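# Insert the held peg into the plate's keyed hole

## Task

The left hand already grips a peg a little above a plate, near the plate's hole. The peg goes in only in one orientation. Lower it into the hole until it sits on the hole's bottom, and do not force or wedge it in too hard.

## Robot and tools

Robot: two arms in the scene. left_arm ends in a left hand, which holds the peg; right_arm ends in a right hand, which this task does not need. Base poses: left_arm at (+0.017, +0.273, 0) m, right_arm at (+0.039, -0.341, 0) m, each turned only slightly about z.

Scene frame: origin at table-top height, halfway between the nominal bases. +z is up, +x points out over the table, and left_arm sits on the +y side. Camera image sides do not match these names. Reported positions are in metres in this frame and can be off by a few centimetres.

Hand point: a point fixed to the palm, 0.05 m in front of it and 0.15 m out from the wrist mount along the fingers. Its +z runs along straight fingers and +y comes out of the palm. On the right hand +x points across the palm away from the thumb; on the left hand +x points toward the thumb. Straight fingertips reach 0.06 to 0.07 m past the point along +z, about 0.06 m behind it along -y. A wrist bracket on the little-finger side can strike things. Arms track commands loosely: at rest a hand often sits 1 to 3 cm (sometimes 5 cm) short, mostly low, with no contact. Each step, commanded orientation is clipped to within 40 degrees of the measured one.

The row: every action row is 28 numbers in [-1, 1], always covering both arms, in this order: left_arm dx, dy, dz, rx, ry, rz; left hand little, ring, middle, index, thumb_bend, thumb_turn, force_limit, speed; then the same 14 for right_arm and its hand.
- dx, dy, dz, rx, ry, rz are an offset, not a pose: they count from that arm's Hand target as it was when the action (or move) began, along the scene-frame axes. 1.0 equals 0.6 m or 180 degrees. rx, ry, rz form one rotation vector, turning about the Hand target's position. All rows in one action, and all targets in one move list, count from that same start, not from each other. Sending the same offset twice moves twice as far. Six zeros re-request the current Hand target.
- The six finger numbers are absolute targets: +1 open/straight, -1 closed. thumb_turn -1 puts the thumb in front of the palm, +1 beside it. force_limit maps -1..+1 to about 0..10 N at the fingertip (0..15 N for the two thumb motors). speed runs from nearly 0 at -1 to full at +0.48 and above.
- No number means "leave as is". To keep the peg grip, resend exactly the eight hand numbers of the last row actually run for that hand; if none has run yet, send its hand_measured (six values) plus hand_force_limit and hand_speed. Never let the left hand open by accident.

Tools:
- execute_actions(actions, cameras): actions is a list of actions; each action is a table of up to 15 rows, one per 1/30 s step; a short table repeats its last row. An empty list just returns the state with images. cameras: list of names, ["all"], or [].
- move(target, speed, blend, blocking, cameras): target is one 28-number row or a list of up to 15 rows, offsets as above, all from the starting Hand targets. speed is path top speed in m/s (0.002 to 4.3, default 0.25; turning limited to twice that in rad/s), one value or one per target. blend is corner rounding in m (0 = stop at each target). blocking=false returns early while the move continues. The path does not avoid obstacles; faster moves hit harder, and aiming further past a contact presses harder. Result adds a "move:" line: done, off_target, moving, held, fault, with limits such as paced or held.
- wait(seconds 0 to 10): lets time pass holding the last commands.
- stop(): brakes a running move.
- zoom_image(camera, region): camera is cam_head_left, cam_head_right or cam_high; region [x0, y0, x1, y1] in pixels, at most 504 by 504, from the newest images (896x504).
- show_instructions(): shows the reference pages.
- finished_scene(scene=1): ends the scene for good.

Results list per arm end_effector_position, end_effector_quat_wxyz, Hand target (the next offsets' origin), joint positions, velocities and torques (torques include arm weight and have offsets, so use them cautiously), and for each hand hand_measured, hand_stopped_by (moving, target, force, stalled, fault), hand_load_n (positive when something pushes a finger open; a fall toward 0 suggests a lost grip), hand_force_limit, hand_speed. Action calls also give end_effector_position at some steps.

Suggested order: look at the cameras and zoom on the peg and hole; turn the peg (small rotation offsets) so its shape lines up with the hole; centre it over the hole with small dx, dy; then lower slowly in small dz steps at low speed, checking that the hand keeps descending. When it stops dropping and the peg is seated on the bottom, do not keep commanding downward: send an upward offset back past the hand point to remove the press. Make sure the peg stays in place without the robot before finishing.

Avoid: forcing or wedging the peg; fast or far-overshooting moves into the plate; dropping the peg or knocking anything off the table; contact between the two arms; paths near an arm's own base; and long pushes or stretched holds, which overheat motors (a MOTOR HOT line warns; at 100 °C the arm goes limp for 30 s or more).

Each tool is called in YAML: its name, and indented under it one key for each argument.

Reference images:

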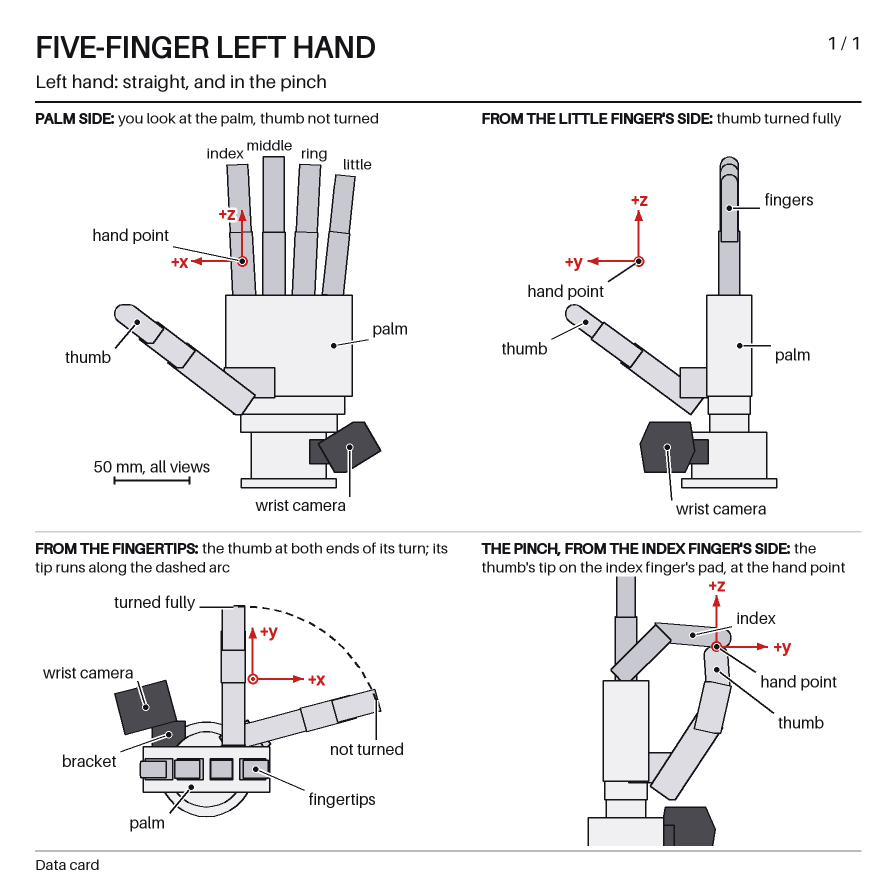

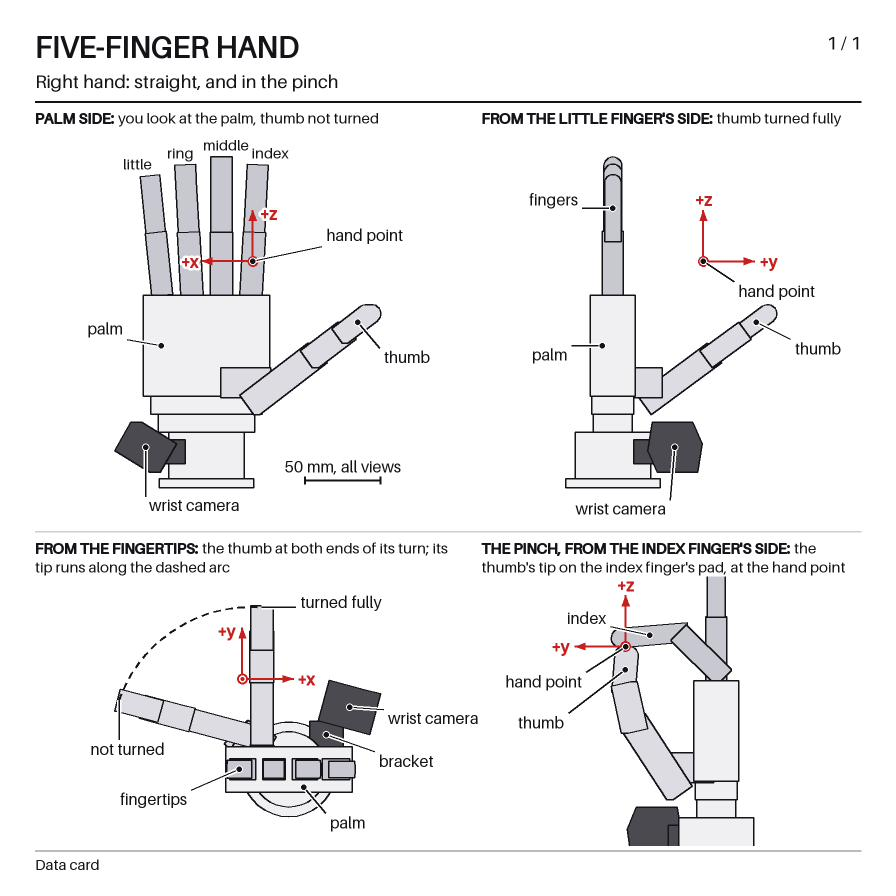

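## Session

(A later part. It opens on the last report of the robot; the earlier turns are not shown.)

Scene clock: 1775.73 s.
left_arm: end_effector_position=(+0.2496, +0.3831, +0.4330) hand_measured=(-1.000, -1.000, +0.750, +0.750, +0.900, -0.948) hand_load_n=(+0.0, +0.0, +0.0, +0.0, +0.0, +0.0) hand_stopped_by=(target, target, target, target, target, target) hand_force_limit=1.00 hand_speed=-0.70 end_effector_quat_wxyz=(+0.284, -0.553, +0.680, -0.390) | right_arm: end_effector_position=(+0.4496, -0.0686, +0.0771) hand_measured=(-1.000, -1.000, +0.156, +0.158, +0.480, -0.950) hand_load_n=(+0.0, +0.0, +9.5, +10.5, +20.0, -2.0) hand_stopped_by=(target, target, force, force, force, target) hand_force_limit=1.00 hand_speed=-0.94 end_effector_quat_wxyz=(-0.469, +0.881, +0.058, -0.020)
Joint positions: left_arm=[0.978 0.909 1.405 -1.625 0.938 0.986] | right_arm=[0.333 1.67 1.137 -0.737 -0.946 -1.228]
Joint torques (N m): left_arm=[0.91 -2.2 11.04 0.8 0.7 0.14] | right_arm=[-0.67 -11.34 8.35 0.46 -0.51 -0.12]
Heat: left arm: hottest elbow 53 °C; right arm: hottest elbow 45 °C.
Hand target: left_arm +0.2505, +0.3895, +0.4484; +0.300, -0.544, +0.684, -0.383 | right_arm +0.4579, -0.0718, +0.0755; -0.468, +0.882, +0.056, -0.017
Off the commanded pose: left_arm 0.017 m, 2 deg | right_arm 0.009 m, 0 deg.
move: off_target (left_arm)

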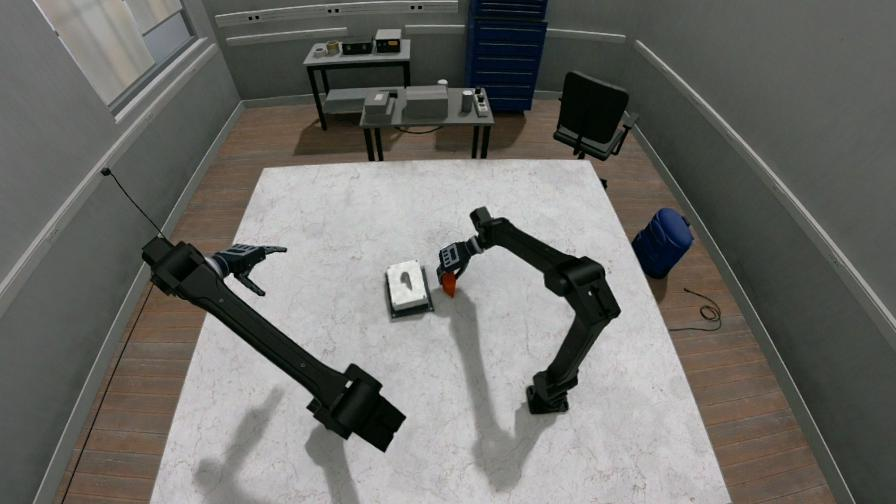

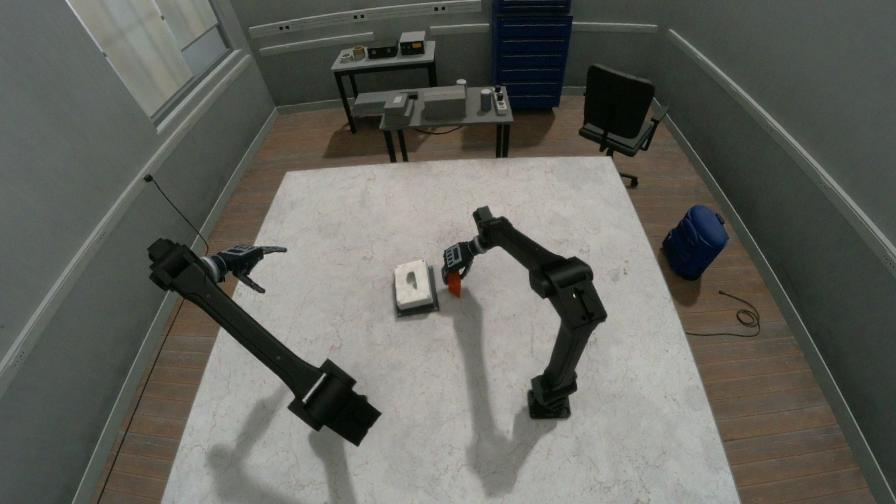

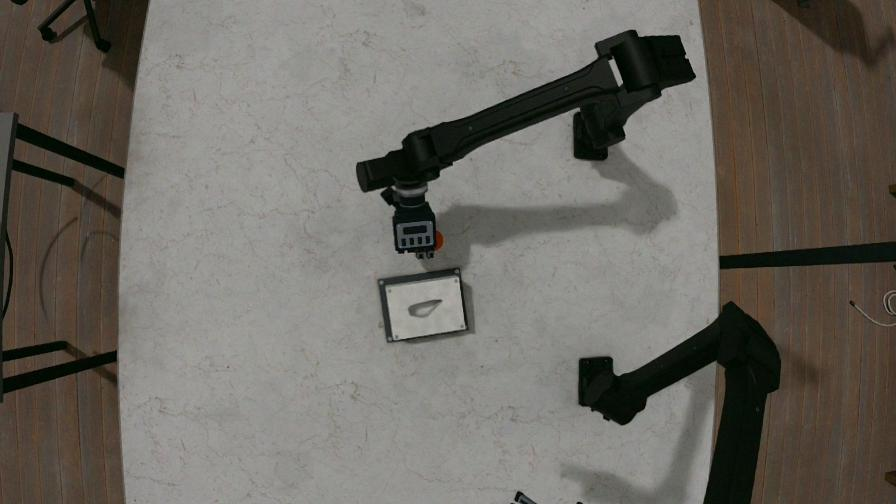

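move:
  target:
    - [0,0,0,0,0,0,-1,-1,0.75,0.75,0.9,-0.948,1.0,-0.7,0,0,0.25,0,0,0,-1,-1,-0.05,-0.05,0.05,-0.95,1.0,-0.94]
    - [0,0,0,0,0,0,-1,-1,0.75,0.75,0.9,-0.948,1.0,-0.7,-0.0137,0.22,0.30,0.0059,-0.0049,0.0134,-1,-1,-0.05,-0.05,0.05,-0.95,1.0,-0.94]
    - [0,0,0,0,0,0,-1,-1,0.75,0.75,0.9,-0.948,1.0,-0.7,-0.0137,0.264,0.166,0.0059,-0.0049,0.0134,-1,-1,-0.05,-0.05,0.05,-0.95,1.0,-0.94]
  speed: [0.08,0.12,0.1]
  cameras: ["all"]

zoom_image:
  camera: "cam_head_left"
  region: [392, 260, 424, 296]

zoom_image:
  camera: "cam_head_right"
  region: [396, 260, 428, 296]

zoom_image:
  camera: "cam_high"
  region: [400, 280, 470, 350]

Scene clock: 1798.10 s.
left_arm: end_effector_position=(+0.2496, +0.3831, +0.4330) hand_measured=(-1.000, -1.000, +0.750, +0.750, +0.900, -0.948) hand_load_n=(+0.0, +0.0, +0.0, +0.0, +0.0, +0.0) hand_stopped_by=(target, target, target, target, target, target) hand_force_limit=1.00 hand_speed=-0.70 end_effector_quat_wxyz=(+0.284, -0.553, +0.680, -0.390) | right_arm: end_effector_position=(+0.4487, +0.0751, +0.1653) hand_measured=(-1.000, -1.000, +0.156, +0.158, +0.480, -0.950) hand_load_n=(+0.0, +0.0, +9.5, +9.0, +21.0, -2.0) hand_stopped_by=(target, target, force, force, force, target) hand_force_limit=1.00 hand_speed=-0.94 end_effector_quat_wxyz=(-0.467, +0.881, +0.072, -0.027)
Joint positions: left_arm=[0.978 0.909 1.405 -1.625 0.938 0.986] | right_arm=[0.589 1.701 1.411 -0.724 -0.847 -0.902]
Joint torques (N m): left_arm=[0.91 -2.14 11.04 0.8 0.7 0.14] | right_arm=[1.26 -14.74 9.25 2.07 -0.59 0.11]
Heat: left arm: hottest elbow 53 °C; right arm: hottest elbow 45 °C.
Hand target: left_arm +0.2505, +0.3895, +0.4484; +0.300, -0.544, +0.684, -0.383 | right_arm +0.4496, +0.0866, +0.1750; -0.475, +0.876, +0.079, -0.020
Off the commanded pose: left_arm 0.017 m, 2 deg | right_arm 0.015 m, 2 deg.
move: off_target (left_arm, right_arm)

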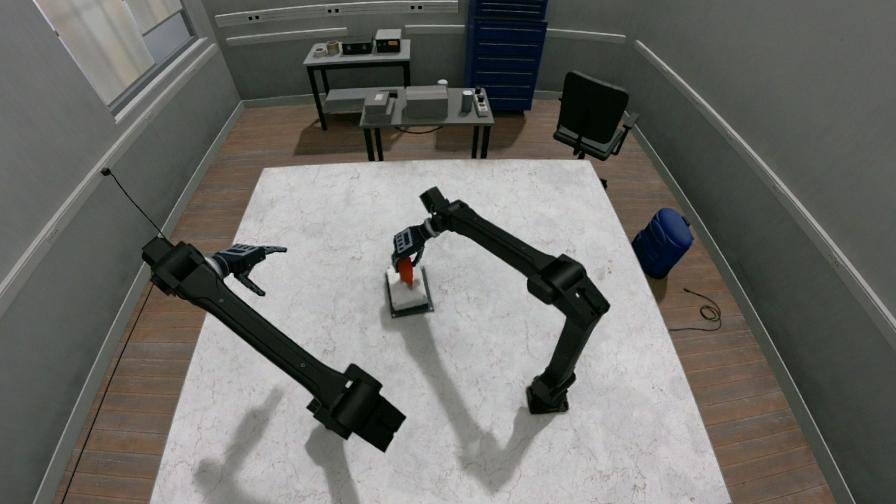

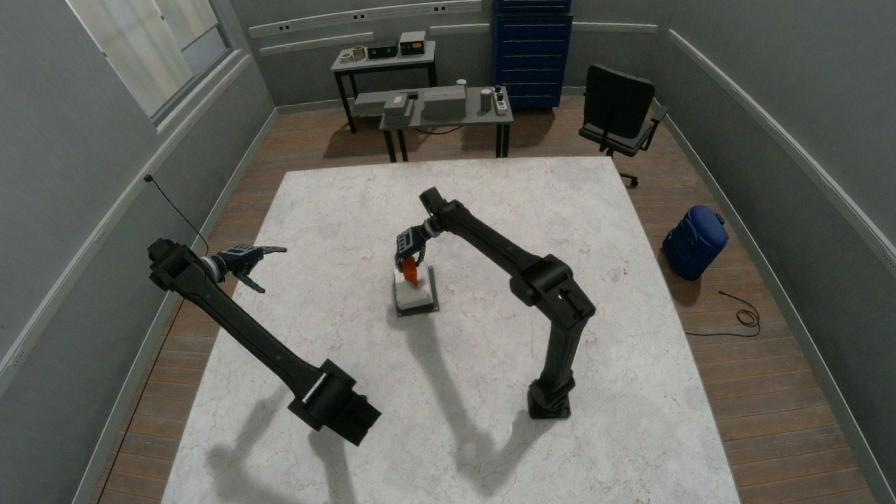

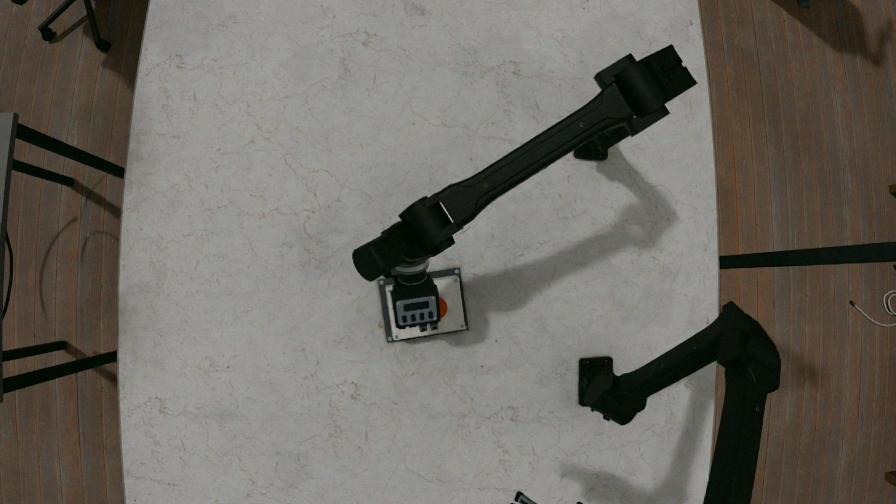

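Scaled by 14.000 from the camera's 896x504 image, which has a finer 1280x720 frame.

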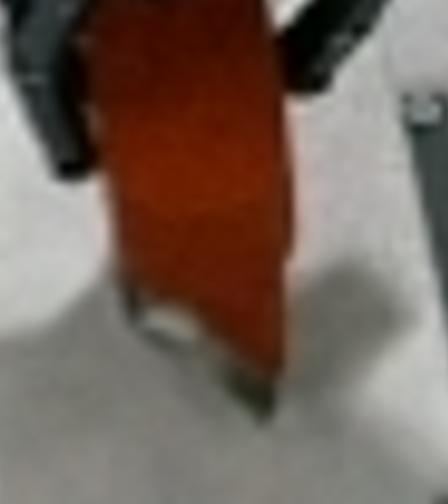

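Scaled by 14.000 from the camera's 896x504 image, which has a finer 1280x720 frame.

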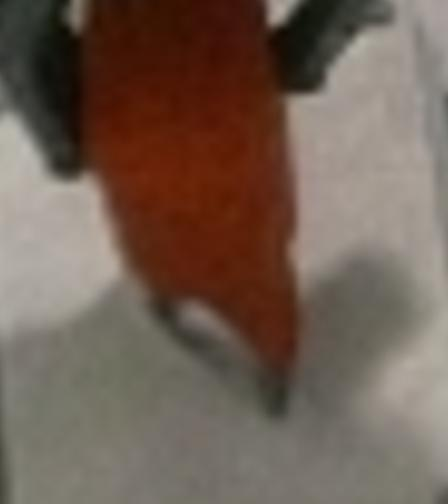

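Scaled by 7.200 from the camera's 896x504 image, which has a finer 1280x720 frame.

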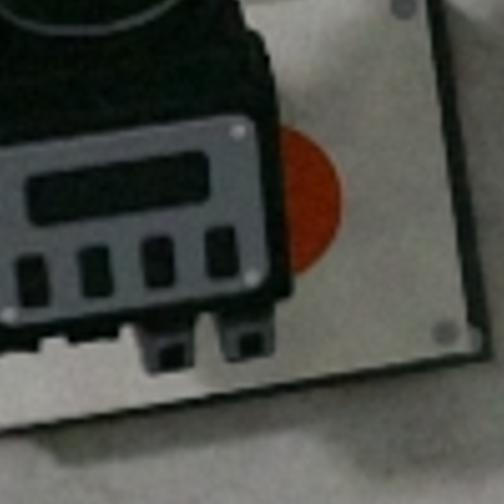

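move:
  target:
    - [0,0,0,0,0,0,-1,-1,0.75,0.75,0.9,-0.948,1.0,-0.7,0.02,-0.035,0.08,0,0,-0.0111,-1,-1,-0.05,-0.05,0.05,-0.95,1.0,-0.94]
    - [0,0,0,0,0,0,-1,-1,0.75,0.75,0.9,-0.948,1.0,-0.7,-0.0085,0.0005,-0.008,0,0,-0.0111,-1,-1,-0.05,-0.05,0.05,-0.95,1.0,-0.94]
  speed: [0.1,0.1]
  cameras: ["all"]

zoom_image:
  camera: "cam_head_left"
  region: [392, 260, 424, 296]

zoom_image:
  camera: "cam_head_right"
  region: [396, 260, 428, 296]

zoom_image:
  camera: "cam_high"
  region: [400, 280, 470, 350]

Scene clock: 1810.37 s.
left_arm: end_effector_position=(+0.2496, +0.3831, +0.4330) hand_measured=(-1.000, -1.000, +0.750, +0.750, +0.900, -0.948) hand_load_n=(+0.0, +0.0, +0.0, +0.0, +0.0, +0.0) hand_stopped_by=(target, target, target, target, target, target) hand_force_limit=1.00 hand_speed=-0.70 end_effector_quat_wxyz=(+0.284, -0.553, +0.680, -0.390) | right_arm: end_effector_position=(+0.4441, +0.0764, +0.1529) hand_measured=(-1.000, -1.000, +0.156, +0.158, +0.480, -0.950) hand_load_n=(+0.0, +0.0, +9.5, +9.0, +21.0, -2.0) hand_stopped_by=(target, target, force, force, force, target) hand_force_limit=1.00 hand_speed=-0.94 end_effector_quat_wxyz=(-0.464, +0.884, +0.054, -0.024)
Joint positions: left_arm=[0.978 0.909 1.405 -1.625 0.938 0.986] | right_arm=[0.598 1.695 1.367 -0.662 -0.823 -0.85]
Joint torques (N m): left_arm=[0.91 -2.14 11.04 0.8 0.71 0.14] | right_arm=[1.2 -15.74 8.94 2.24 -0.55 0.12]
Heat: left arm: hottest elbow 53 °C; right arm: hottest elbow 45 °C.
Hand target: left_arm +0.2505, +0.3895, +0.4484; +0.300, -0.544, +0.684, -0.383 | right_arm +0.4444, +0.0870, +0.1703; -0.476, +0.877, +0.064, -0.012
Off the commanded pose: left_arm 0.017 m, 2 deg | right_arm 0.020 m, 2 deg.
move: off_target (left_arm, right_arm)

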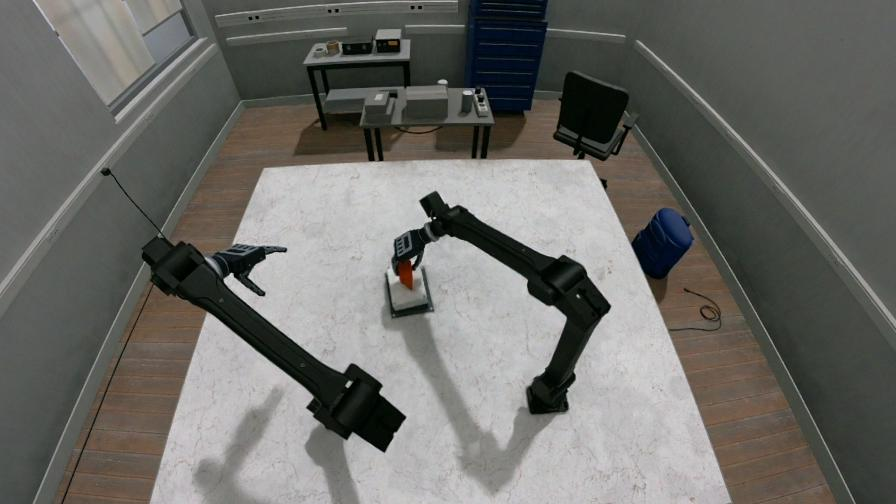

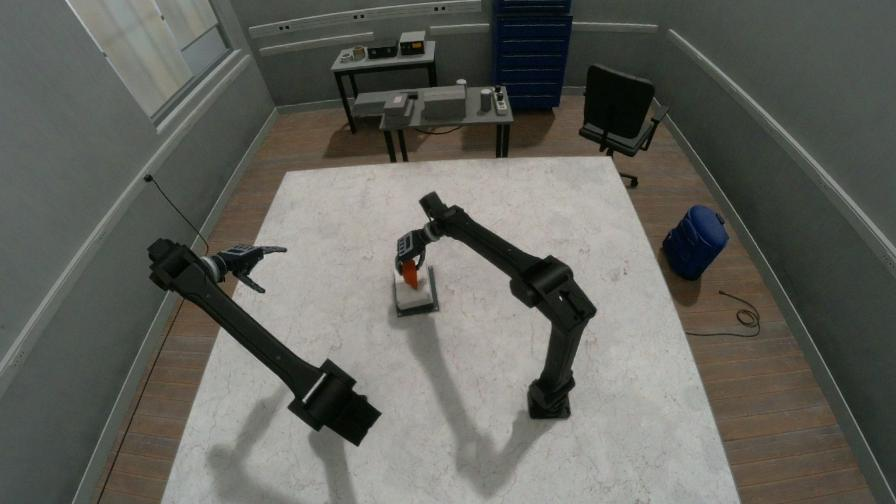

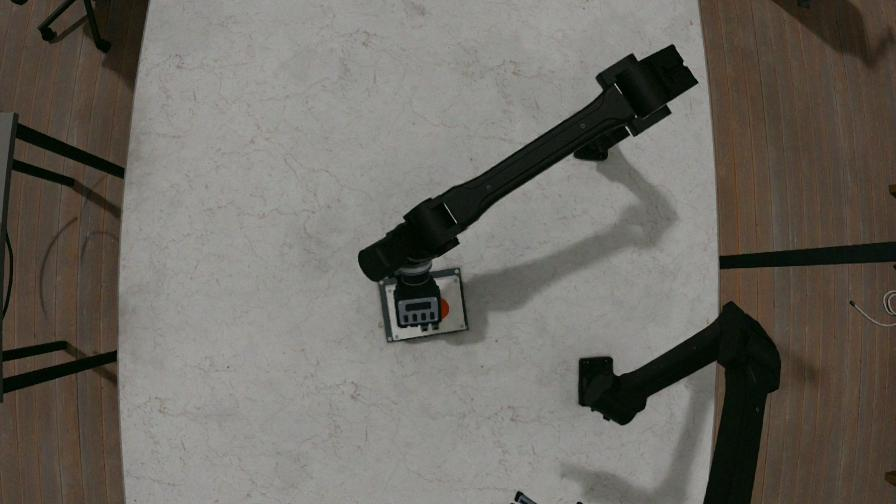

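Scaled by 14.000 from the camera's 896x504 image, which has a finer 1280x720 frame.

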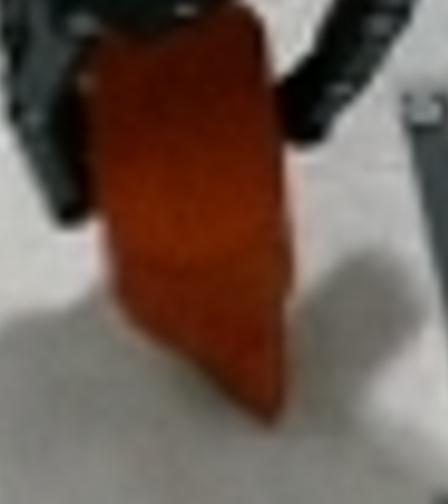

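Scaled by 14.000 from the camera's 896x504 image, which has a finer 1280x720 frame.

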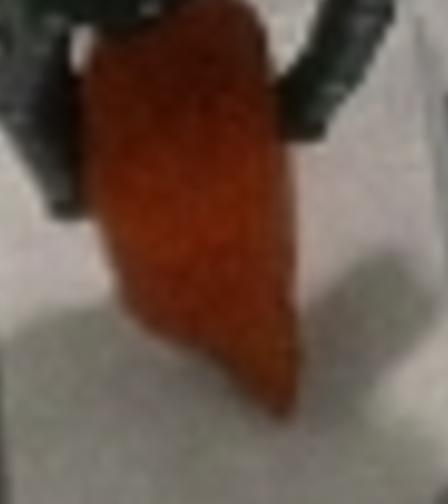

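Scaled by 7.200 from the camera's 896x504 image, which has a finer 1280x720 frame.

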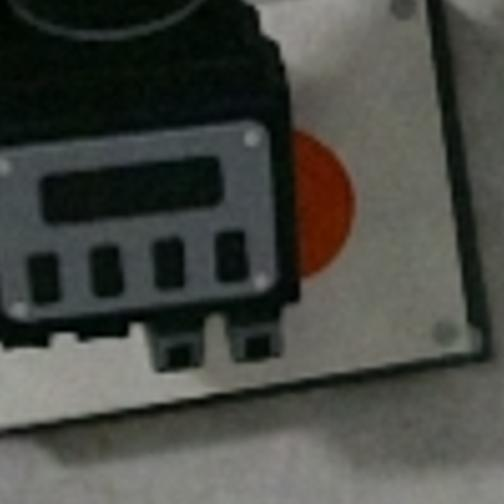

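move:
  target: [0,0,0,0,0,0,-1,-1,0.75,0.75,0.9,-0.948,1.0,-0.7,0.001,-0.001,-0.016,-0.0025,0.0032,0,-1,-1,-0.05,-0.05,0.05,-0.95,1.0,-0.94]
  speed: 0.02
  cameras: ["all"]

zoom_image:
  camera: "cam_head_left"
  region: [392, 260, 424, 296]

zoom_image:
  camera: "cam_head_right"
  region: [396, 260, 428, 296]

zoom_image:
  camera: "cam_high"
  region: [400, 280, 470, 350]

Scene clock: 1822.33 s.
left_arm: end_effector_position=(+0.2496, +0.3831, +0.4330) hand_measured=(-1.000, -1.000, +0.750, +0.750, +0.900, -0.948) hand_load_n=(+0.0, +0.0, +0.0, +0.0, +0.0, +0.0) hand_stopped_by=(target, target, target, target, target, target) hand_force_limit=1.00 hand_speed=-0.70 end_effector_quat_wxyz=(+0.284, -0.553, +0.680, -0.390) | right_arm: end_effector_position=(+0.4444, +0.0767, +0.1527) hand_measured=(-1.000, -1.000, +0.156, +0.158, +0.480, -0.950) hand_load_n=(+0.0, +0.0, +10.0, +9.0, +20.5, -2.0) hand_stopped_by=(target, target, force, force, force, target) hand_force_limit=1.00 hand_speed=-0.94 end_effector_quat_wxyz=(-0.465, +0.884, +0.054, -0.023)
Joint positions: left_arm=[0.978 0.909 1.405 -1.625 0.938 0.986] | right_arm=[0.598 1.695 1.366 -0.658 -0.823 -0.849]
Joint torques (N m): left_arm=[0.91 -2.2 11.06 0.79 0.7 0.14] | right_arm=[1.08 -14.45 8.76 2.13 -0.53 0.1]
Heat: left arm: hottest elbow 53 °C; right arm: hottest elbow 45 °C.
Hand target: left_arm +0.2505, +0.3895, +0.4484; +0.300, -0.544, +0.684, -0.383 | right_arm +0.4451, +0.0864, +0.1607; -0.472, +0.879, +0.061, -0.016
Off the commanded pose: left_arm 0.017 m, 2 deg | right_arm 0.013 m, 2 deg.
move: off_target (left_arm, right_arm)

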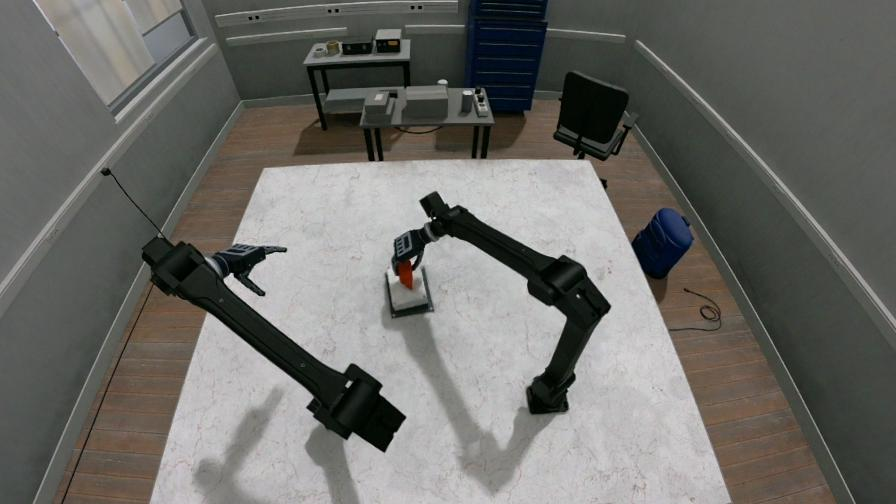

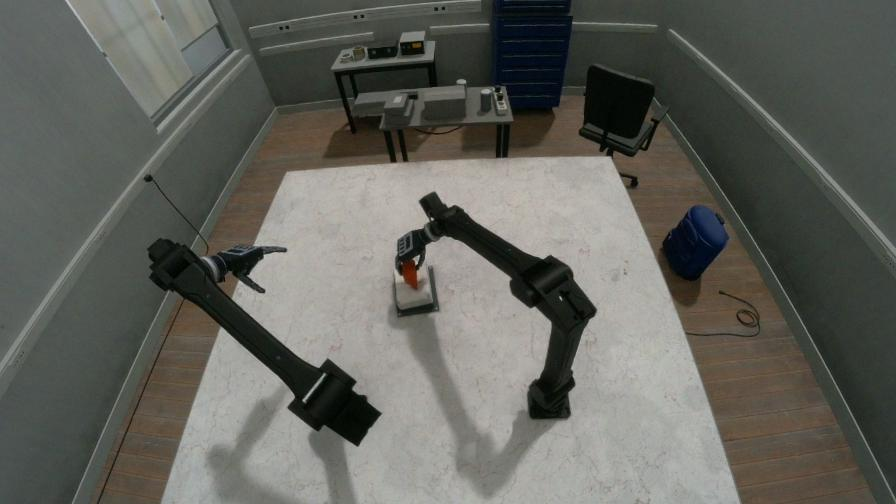

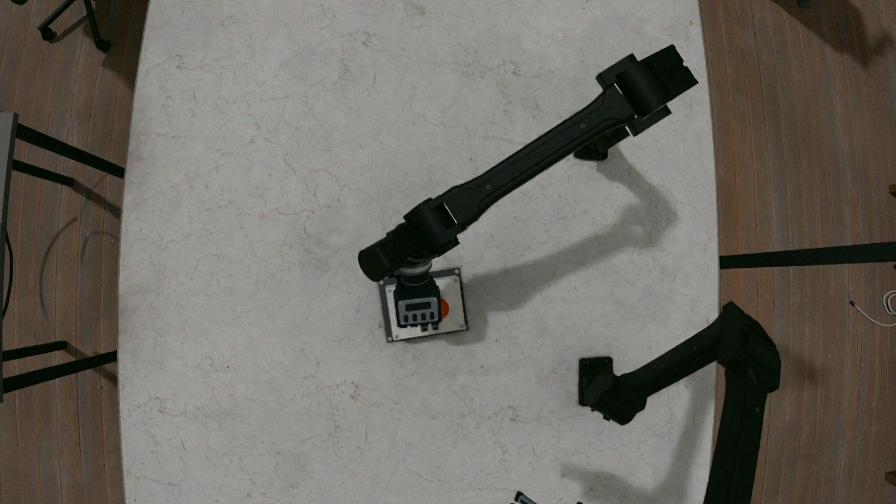

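Scaled by 14.000 from the camera's 896x504 image, which has a finer 1280x720 frame.

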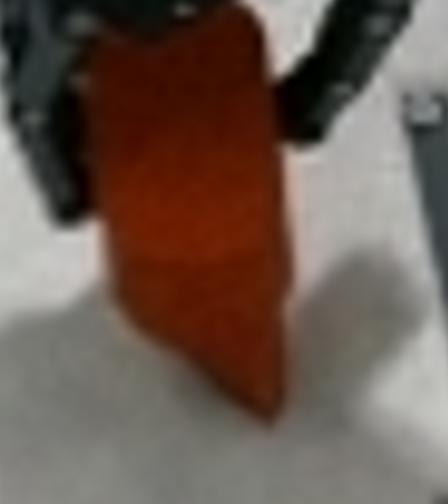

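Scaled by 14.000 from the camera's 896x504 image, which has a finer 1280x720 frame.

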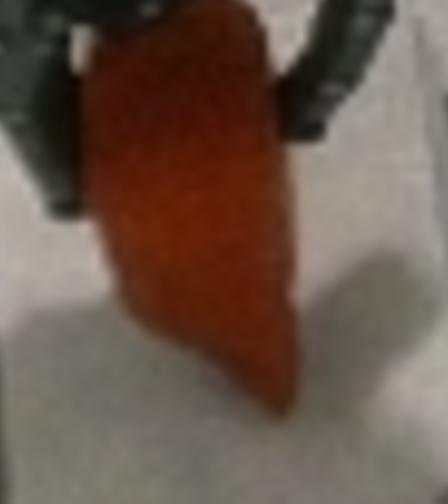

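Scaled by 7.200 from the camera's 896x504 image, which has a finer 1280x720 frame.

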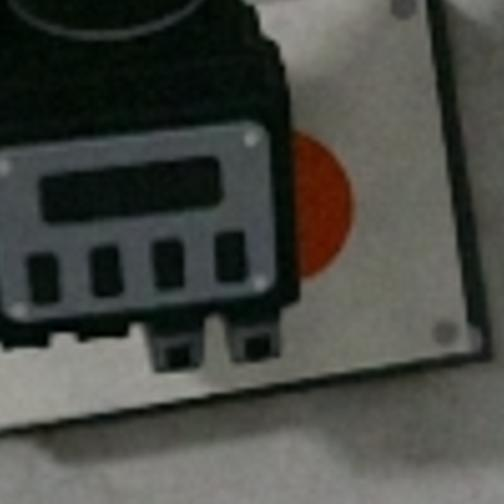

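move:
  target:
    - [0,0,0,0,0,0,-1,-1,0.75,0.75,0.9,-0.948,1.0,-0.7,0.025,-0.035,0.09,0,0,0,-1,-1,-0.05,-0.05,0.05,-0.95,1.0,-0.94]
    - [0,0,0,0,0,0,-1,-1,0.75,0.75,0.9,-0.948,1.0,-0.7,0.0025,0.004,0.021,0.0,0.0,0,-1,-1,-0.05,-0.05,0.05,-0.95,1.0,-0.94]
  speed: [0.1,0.1]
  cameras: ["all"]

zoom_image:
  camera: "cam_head_left"
  region: [392, 260, 424, 296]

zoom_image:
  camera: "cam_head_right"
  region: [396, 260, 428, 296]

Scene clock: 1831.20 s.
left_arm: end_effector_position=(+0.2496, +0.3831, +0.4330) hand_measured=(-1.000, -1.000, +0.750, +0.750, +0.900, -0.948) hand_load_n=(+0.0, +0.5, +0.0, +0.0, +0.0, +0.0) hand_stopped_by=(target, target, target, target, target, target) hand_force_limit=1.00 hand_speed=-0.70 end_effector_quat_wxyz=(+0.284, -0.553, +0.680, -0.390) | right_arm: end_effector_position=(+0.4454, +0.0783, +0.1613) hand_measured=(-1.000, -1.000, +0.156, +0.158, +0.480, -0.950) hand_load_n=(+0.0, +0.0, +10.0, +8.5, +20.5, -1.5) hand_stopped_by=(target, target, force, force, force, target) hand_force_limit=1.00 hand_speed=-0.94 end_effector_quat_wxyz=(-0.463, +0.884, +0.054, -0.025)
Joint positions: left_arm=[0.978 0.909 1.405 -1.625 0.938 0.986] | right_arm=[0.6 1.695 1.391 -0.688 -0.822 -0.85]
Joint torques (N m): left_arm=[0.91 -2.2 11.06 0.8 0.7 0.14] | right_arm=[1.14 -14.92 9.1 2.06 -0.55 0.12]
Heat: left arm: hottest elbow 53 °C; right arm: hottest elbow 45 °C.
Hand target: left_arm +0.2505, +0.3895, +0.4484; +0.300, -0.544, +0.684, -0.383 | right_arm +0.4466, +0.0888, +0.1732; -0.472, +0.879, +0.061, -0.016
Off the commanded pose: left_arm 0.017 m, 2 deg | right_arm 0.016 m, 2 deg.
move: off_target (left_arm, right_arm)

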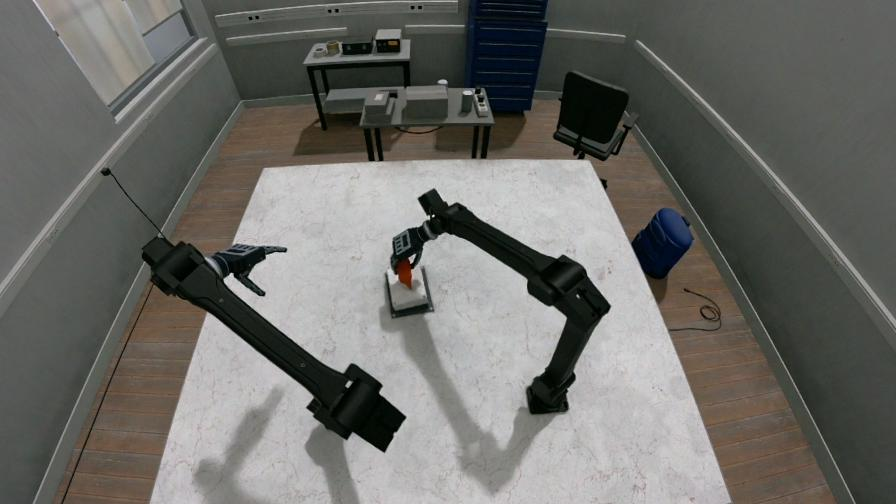

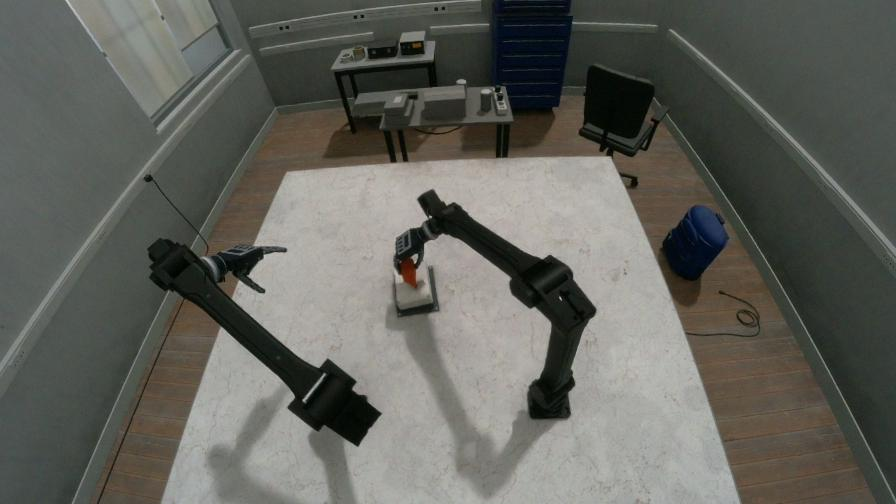

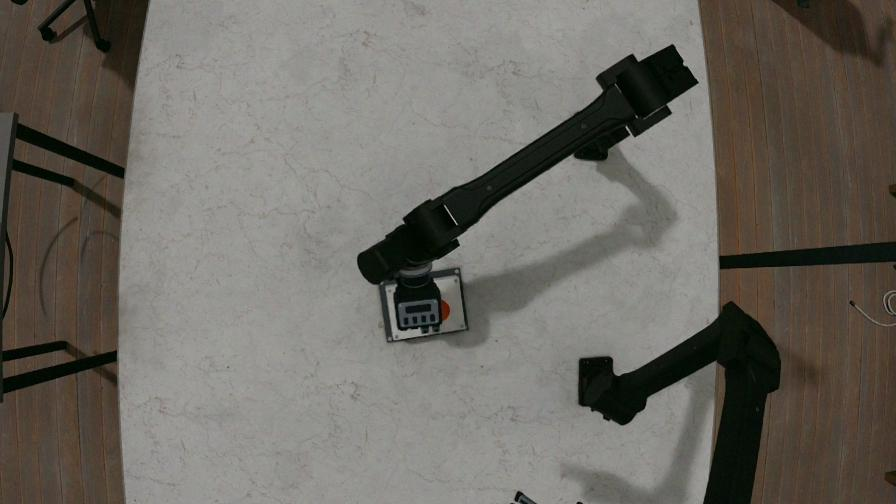

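Scaled by 14.000 from the camera's 896x504 image, which has a finer 1280x720 frame.

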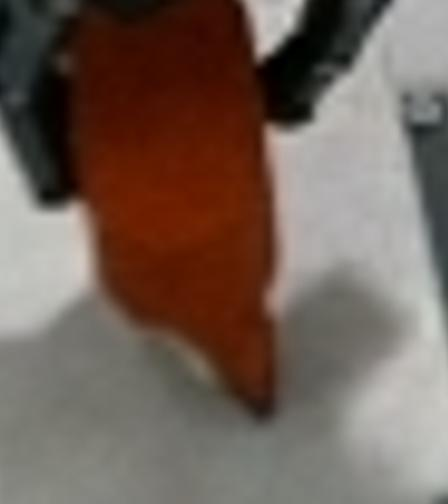

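Scaled by 14.000 from the camera's 896x504 image, which has a finer 1280x720 frame.

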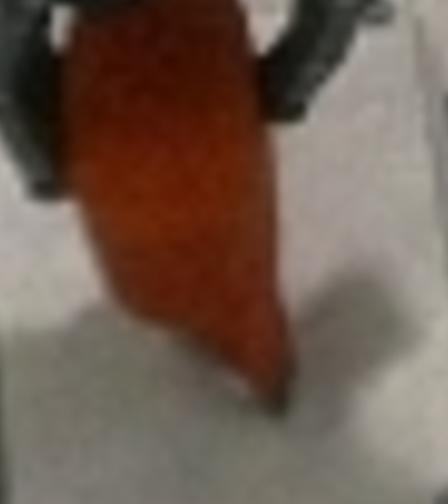

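move:
  target:
    - [0,0,0,0,0,0,-1,-1,0.75,0.75,0.9,-0.948,1.0,-0.7,0.02,-0.04,0.07,0,0,0,-1,-1,-0.05,-0.05,0.05,-0.95,1.0,-0.94]
    - [0,0,0,0,0,0,-1,-1,0.75,0.75,0.9,-0.948,1.0,-0.7,-0.0005,-0.0033,-0.006,0.0,-0.001,0,-1,-1,-0.05,-0.05,0.05,-0.95,1.0,-0.94]
  speed: [0.1,0.1]
  cameras: ["all"]

zoom_image:
  camera: "cam_head_left"
  region: [392, 260, 424, 296]

zoom_image:
  camera: "cam_head_right"
  region: [396, 260, 428, 296]

Scene clock: 1841.33 s.
left_arm: end_effector_position=(+0.2496, +0.3831, +0.4330) hand_measured=(-1.000, -1.000, +0.750, +0.750, +0.900, -0.948) hand_load_n=(+0.0, +0.0, +0.0, +0.0, +0.0, +0.0) hand_stopped_by=(target, target, target, target, target, target) hand_force_limit=1.00 hand_speed=-0.70 end_effector_quat_wxyz=(+0.284, -0.553, +0.680, -0.390) | right_arm: end_effector_position=(+0.4451, +0.0763, +0.1568) hand_measured=(-1.000, -1.000, +0.156, +0.158, +0.480, -0.950) hand_load_n=(+0.0, +0.0, +10.0, +9.0, +20.5, -1.5) hand_stopped_by=(target, target, force, force, force, target) hand_force_limit=1.00 hand_speed=-0.94 end_effector_quat_wxyz=(-0.462, +0.885, +0.055, -0.024)
Joint positions: left_arm=[0.978 0.909 1.405 -1.625 0.938 0.986] | right_arm=[0.597 1.695 1.379 -0.679 -0.822 -0.854]
Joint torques (N m): left_arm=[0.91 -2.2 11.06 0.8 0.71 0.14] | right_arm=[1.08 -14.97 9.06 2.18 -0.55 0.11]
Heat: left arm: hottest elbow 53 °C; right arm: hottest elbow 44 °C.
Hand target: left_arm +0.2505, +0.3895, +0.4484; +0.300, -0.544, +0.684, -0.383 | right_arm +0.4464, +0.0867, +0.1697; -0.472, +0.879, +0.062, -0.015
Off the commanded pose: left_arm 0.017 m, 2 deg | right_arm 0.017 m, 2 deg.
move: off_target (left_arm, right_arm)

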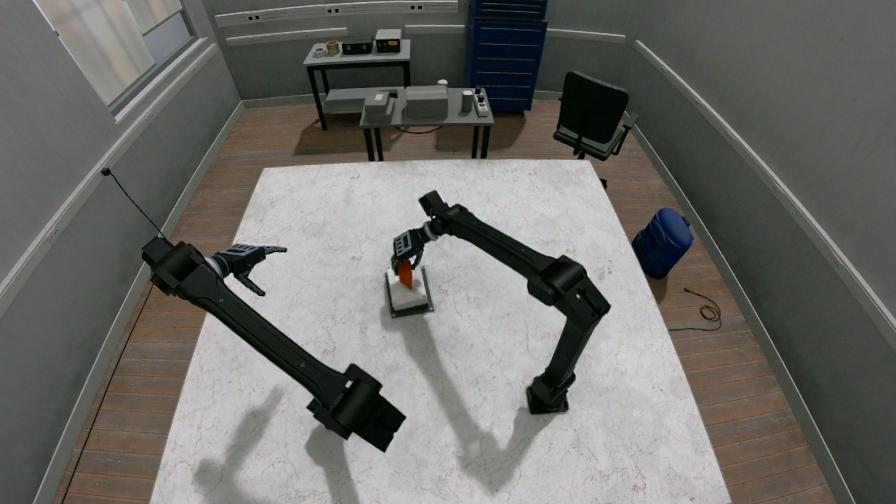

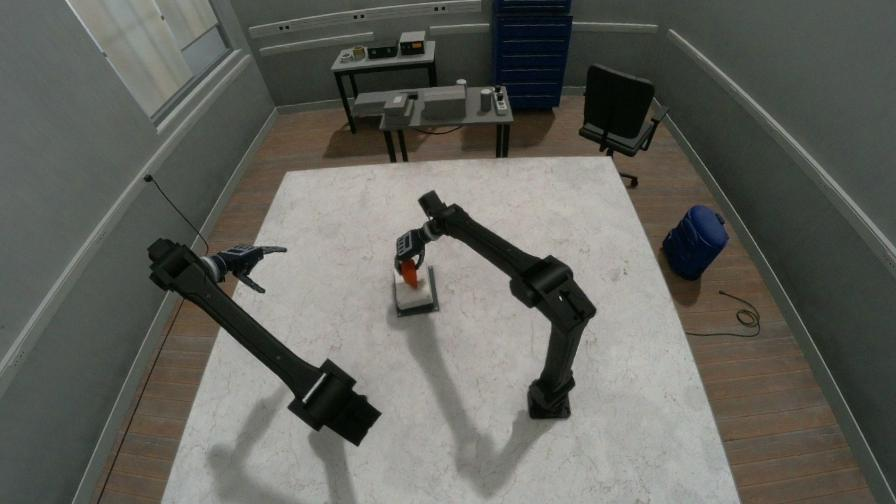

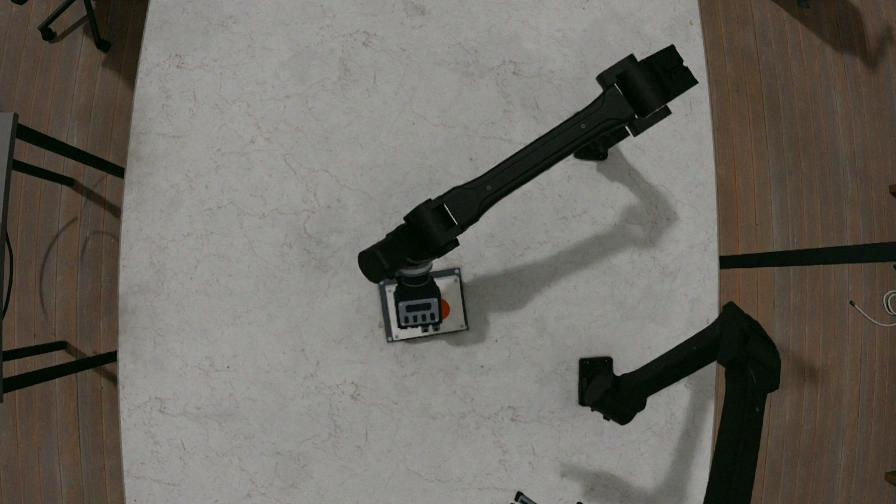

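Scaled by 14.000 from the camera's 896x504 image, which has a finer 1280x720 frame.

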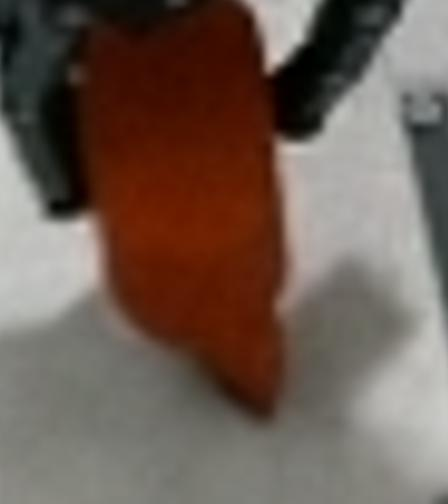

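Scaled by 14.000 from the camera's 896x504 image, which has a finer 1280x720 frame.

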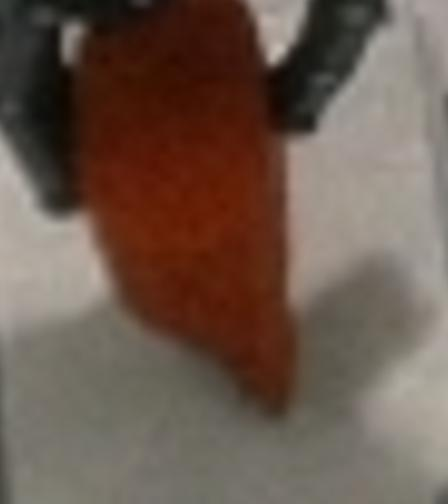

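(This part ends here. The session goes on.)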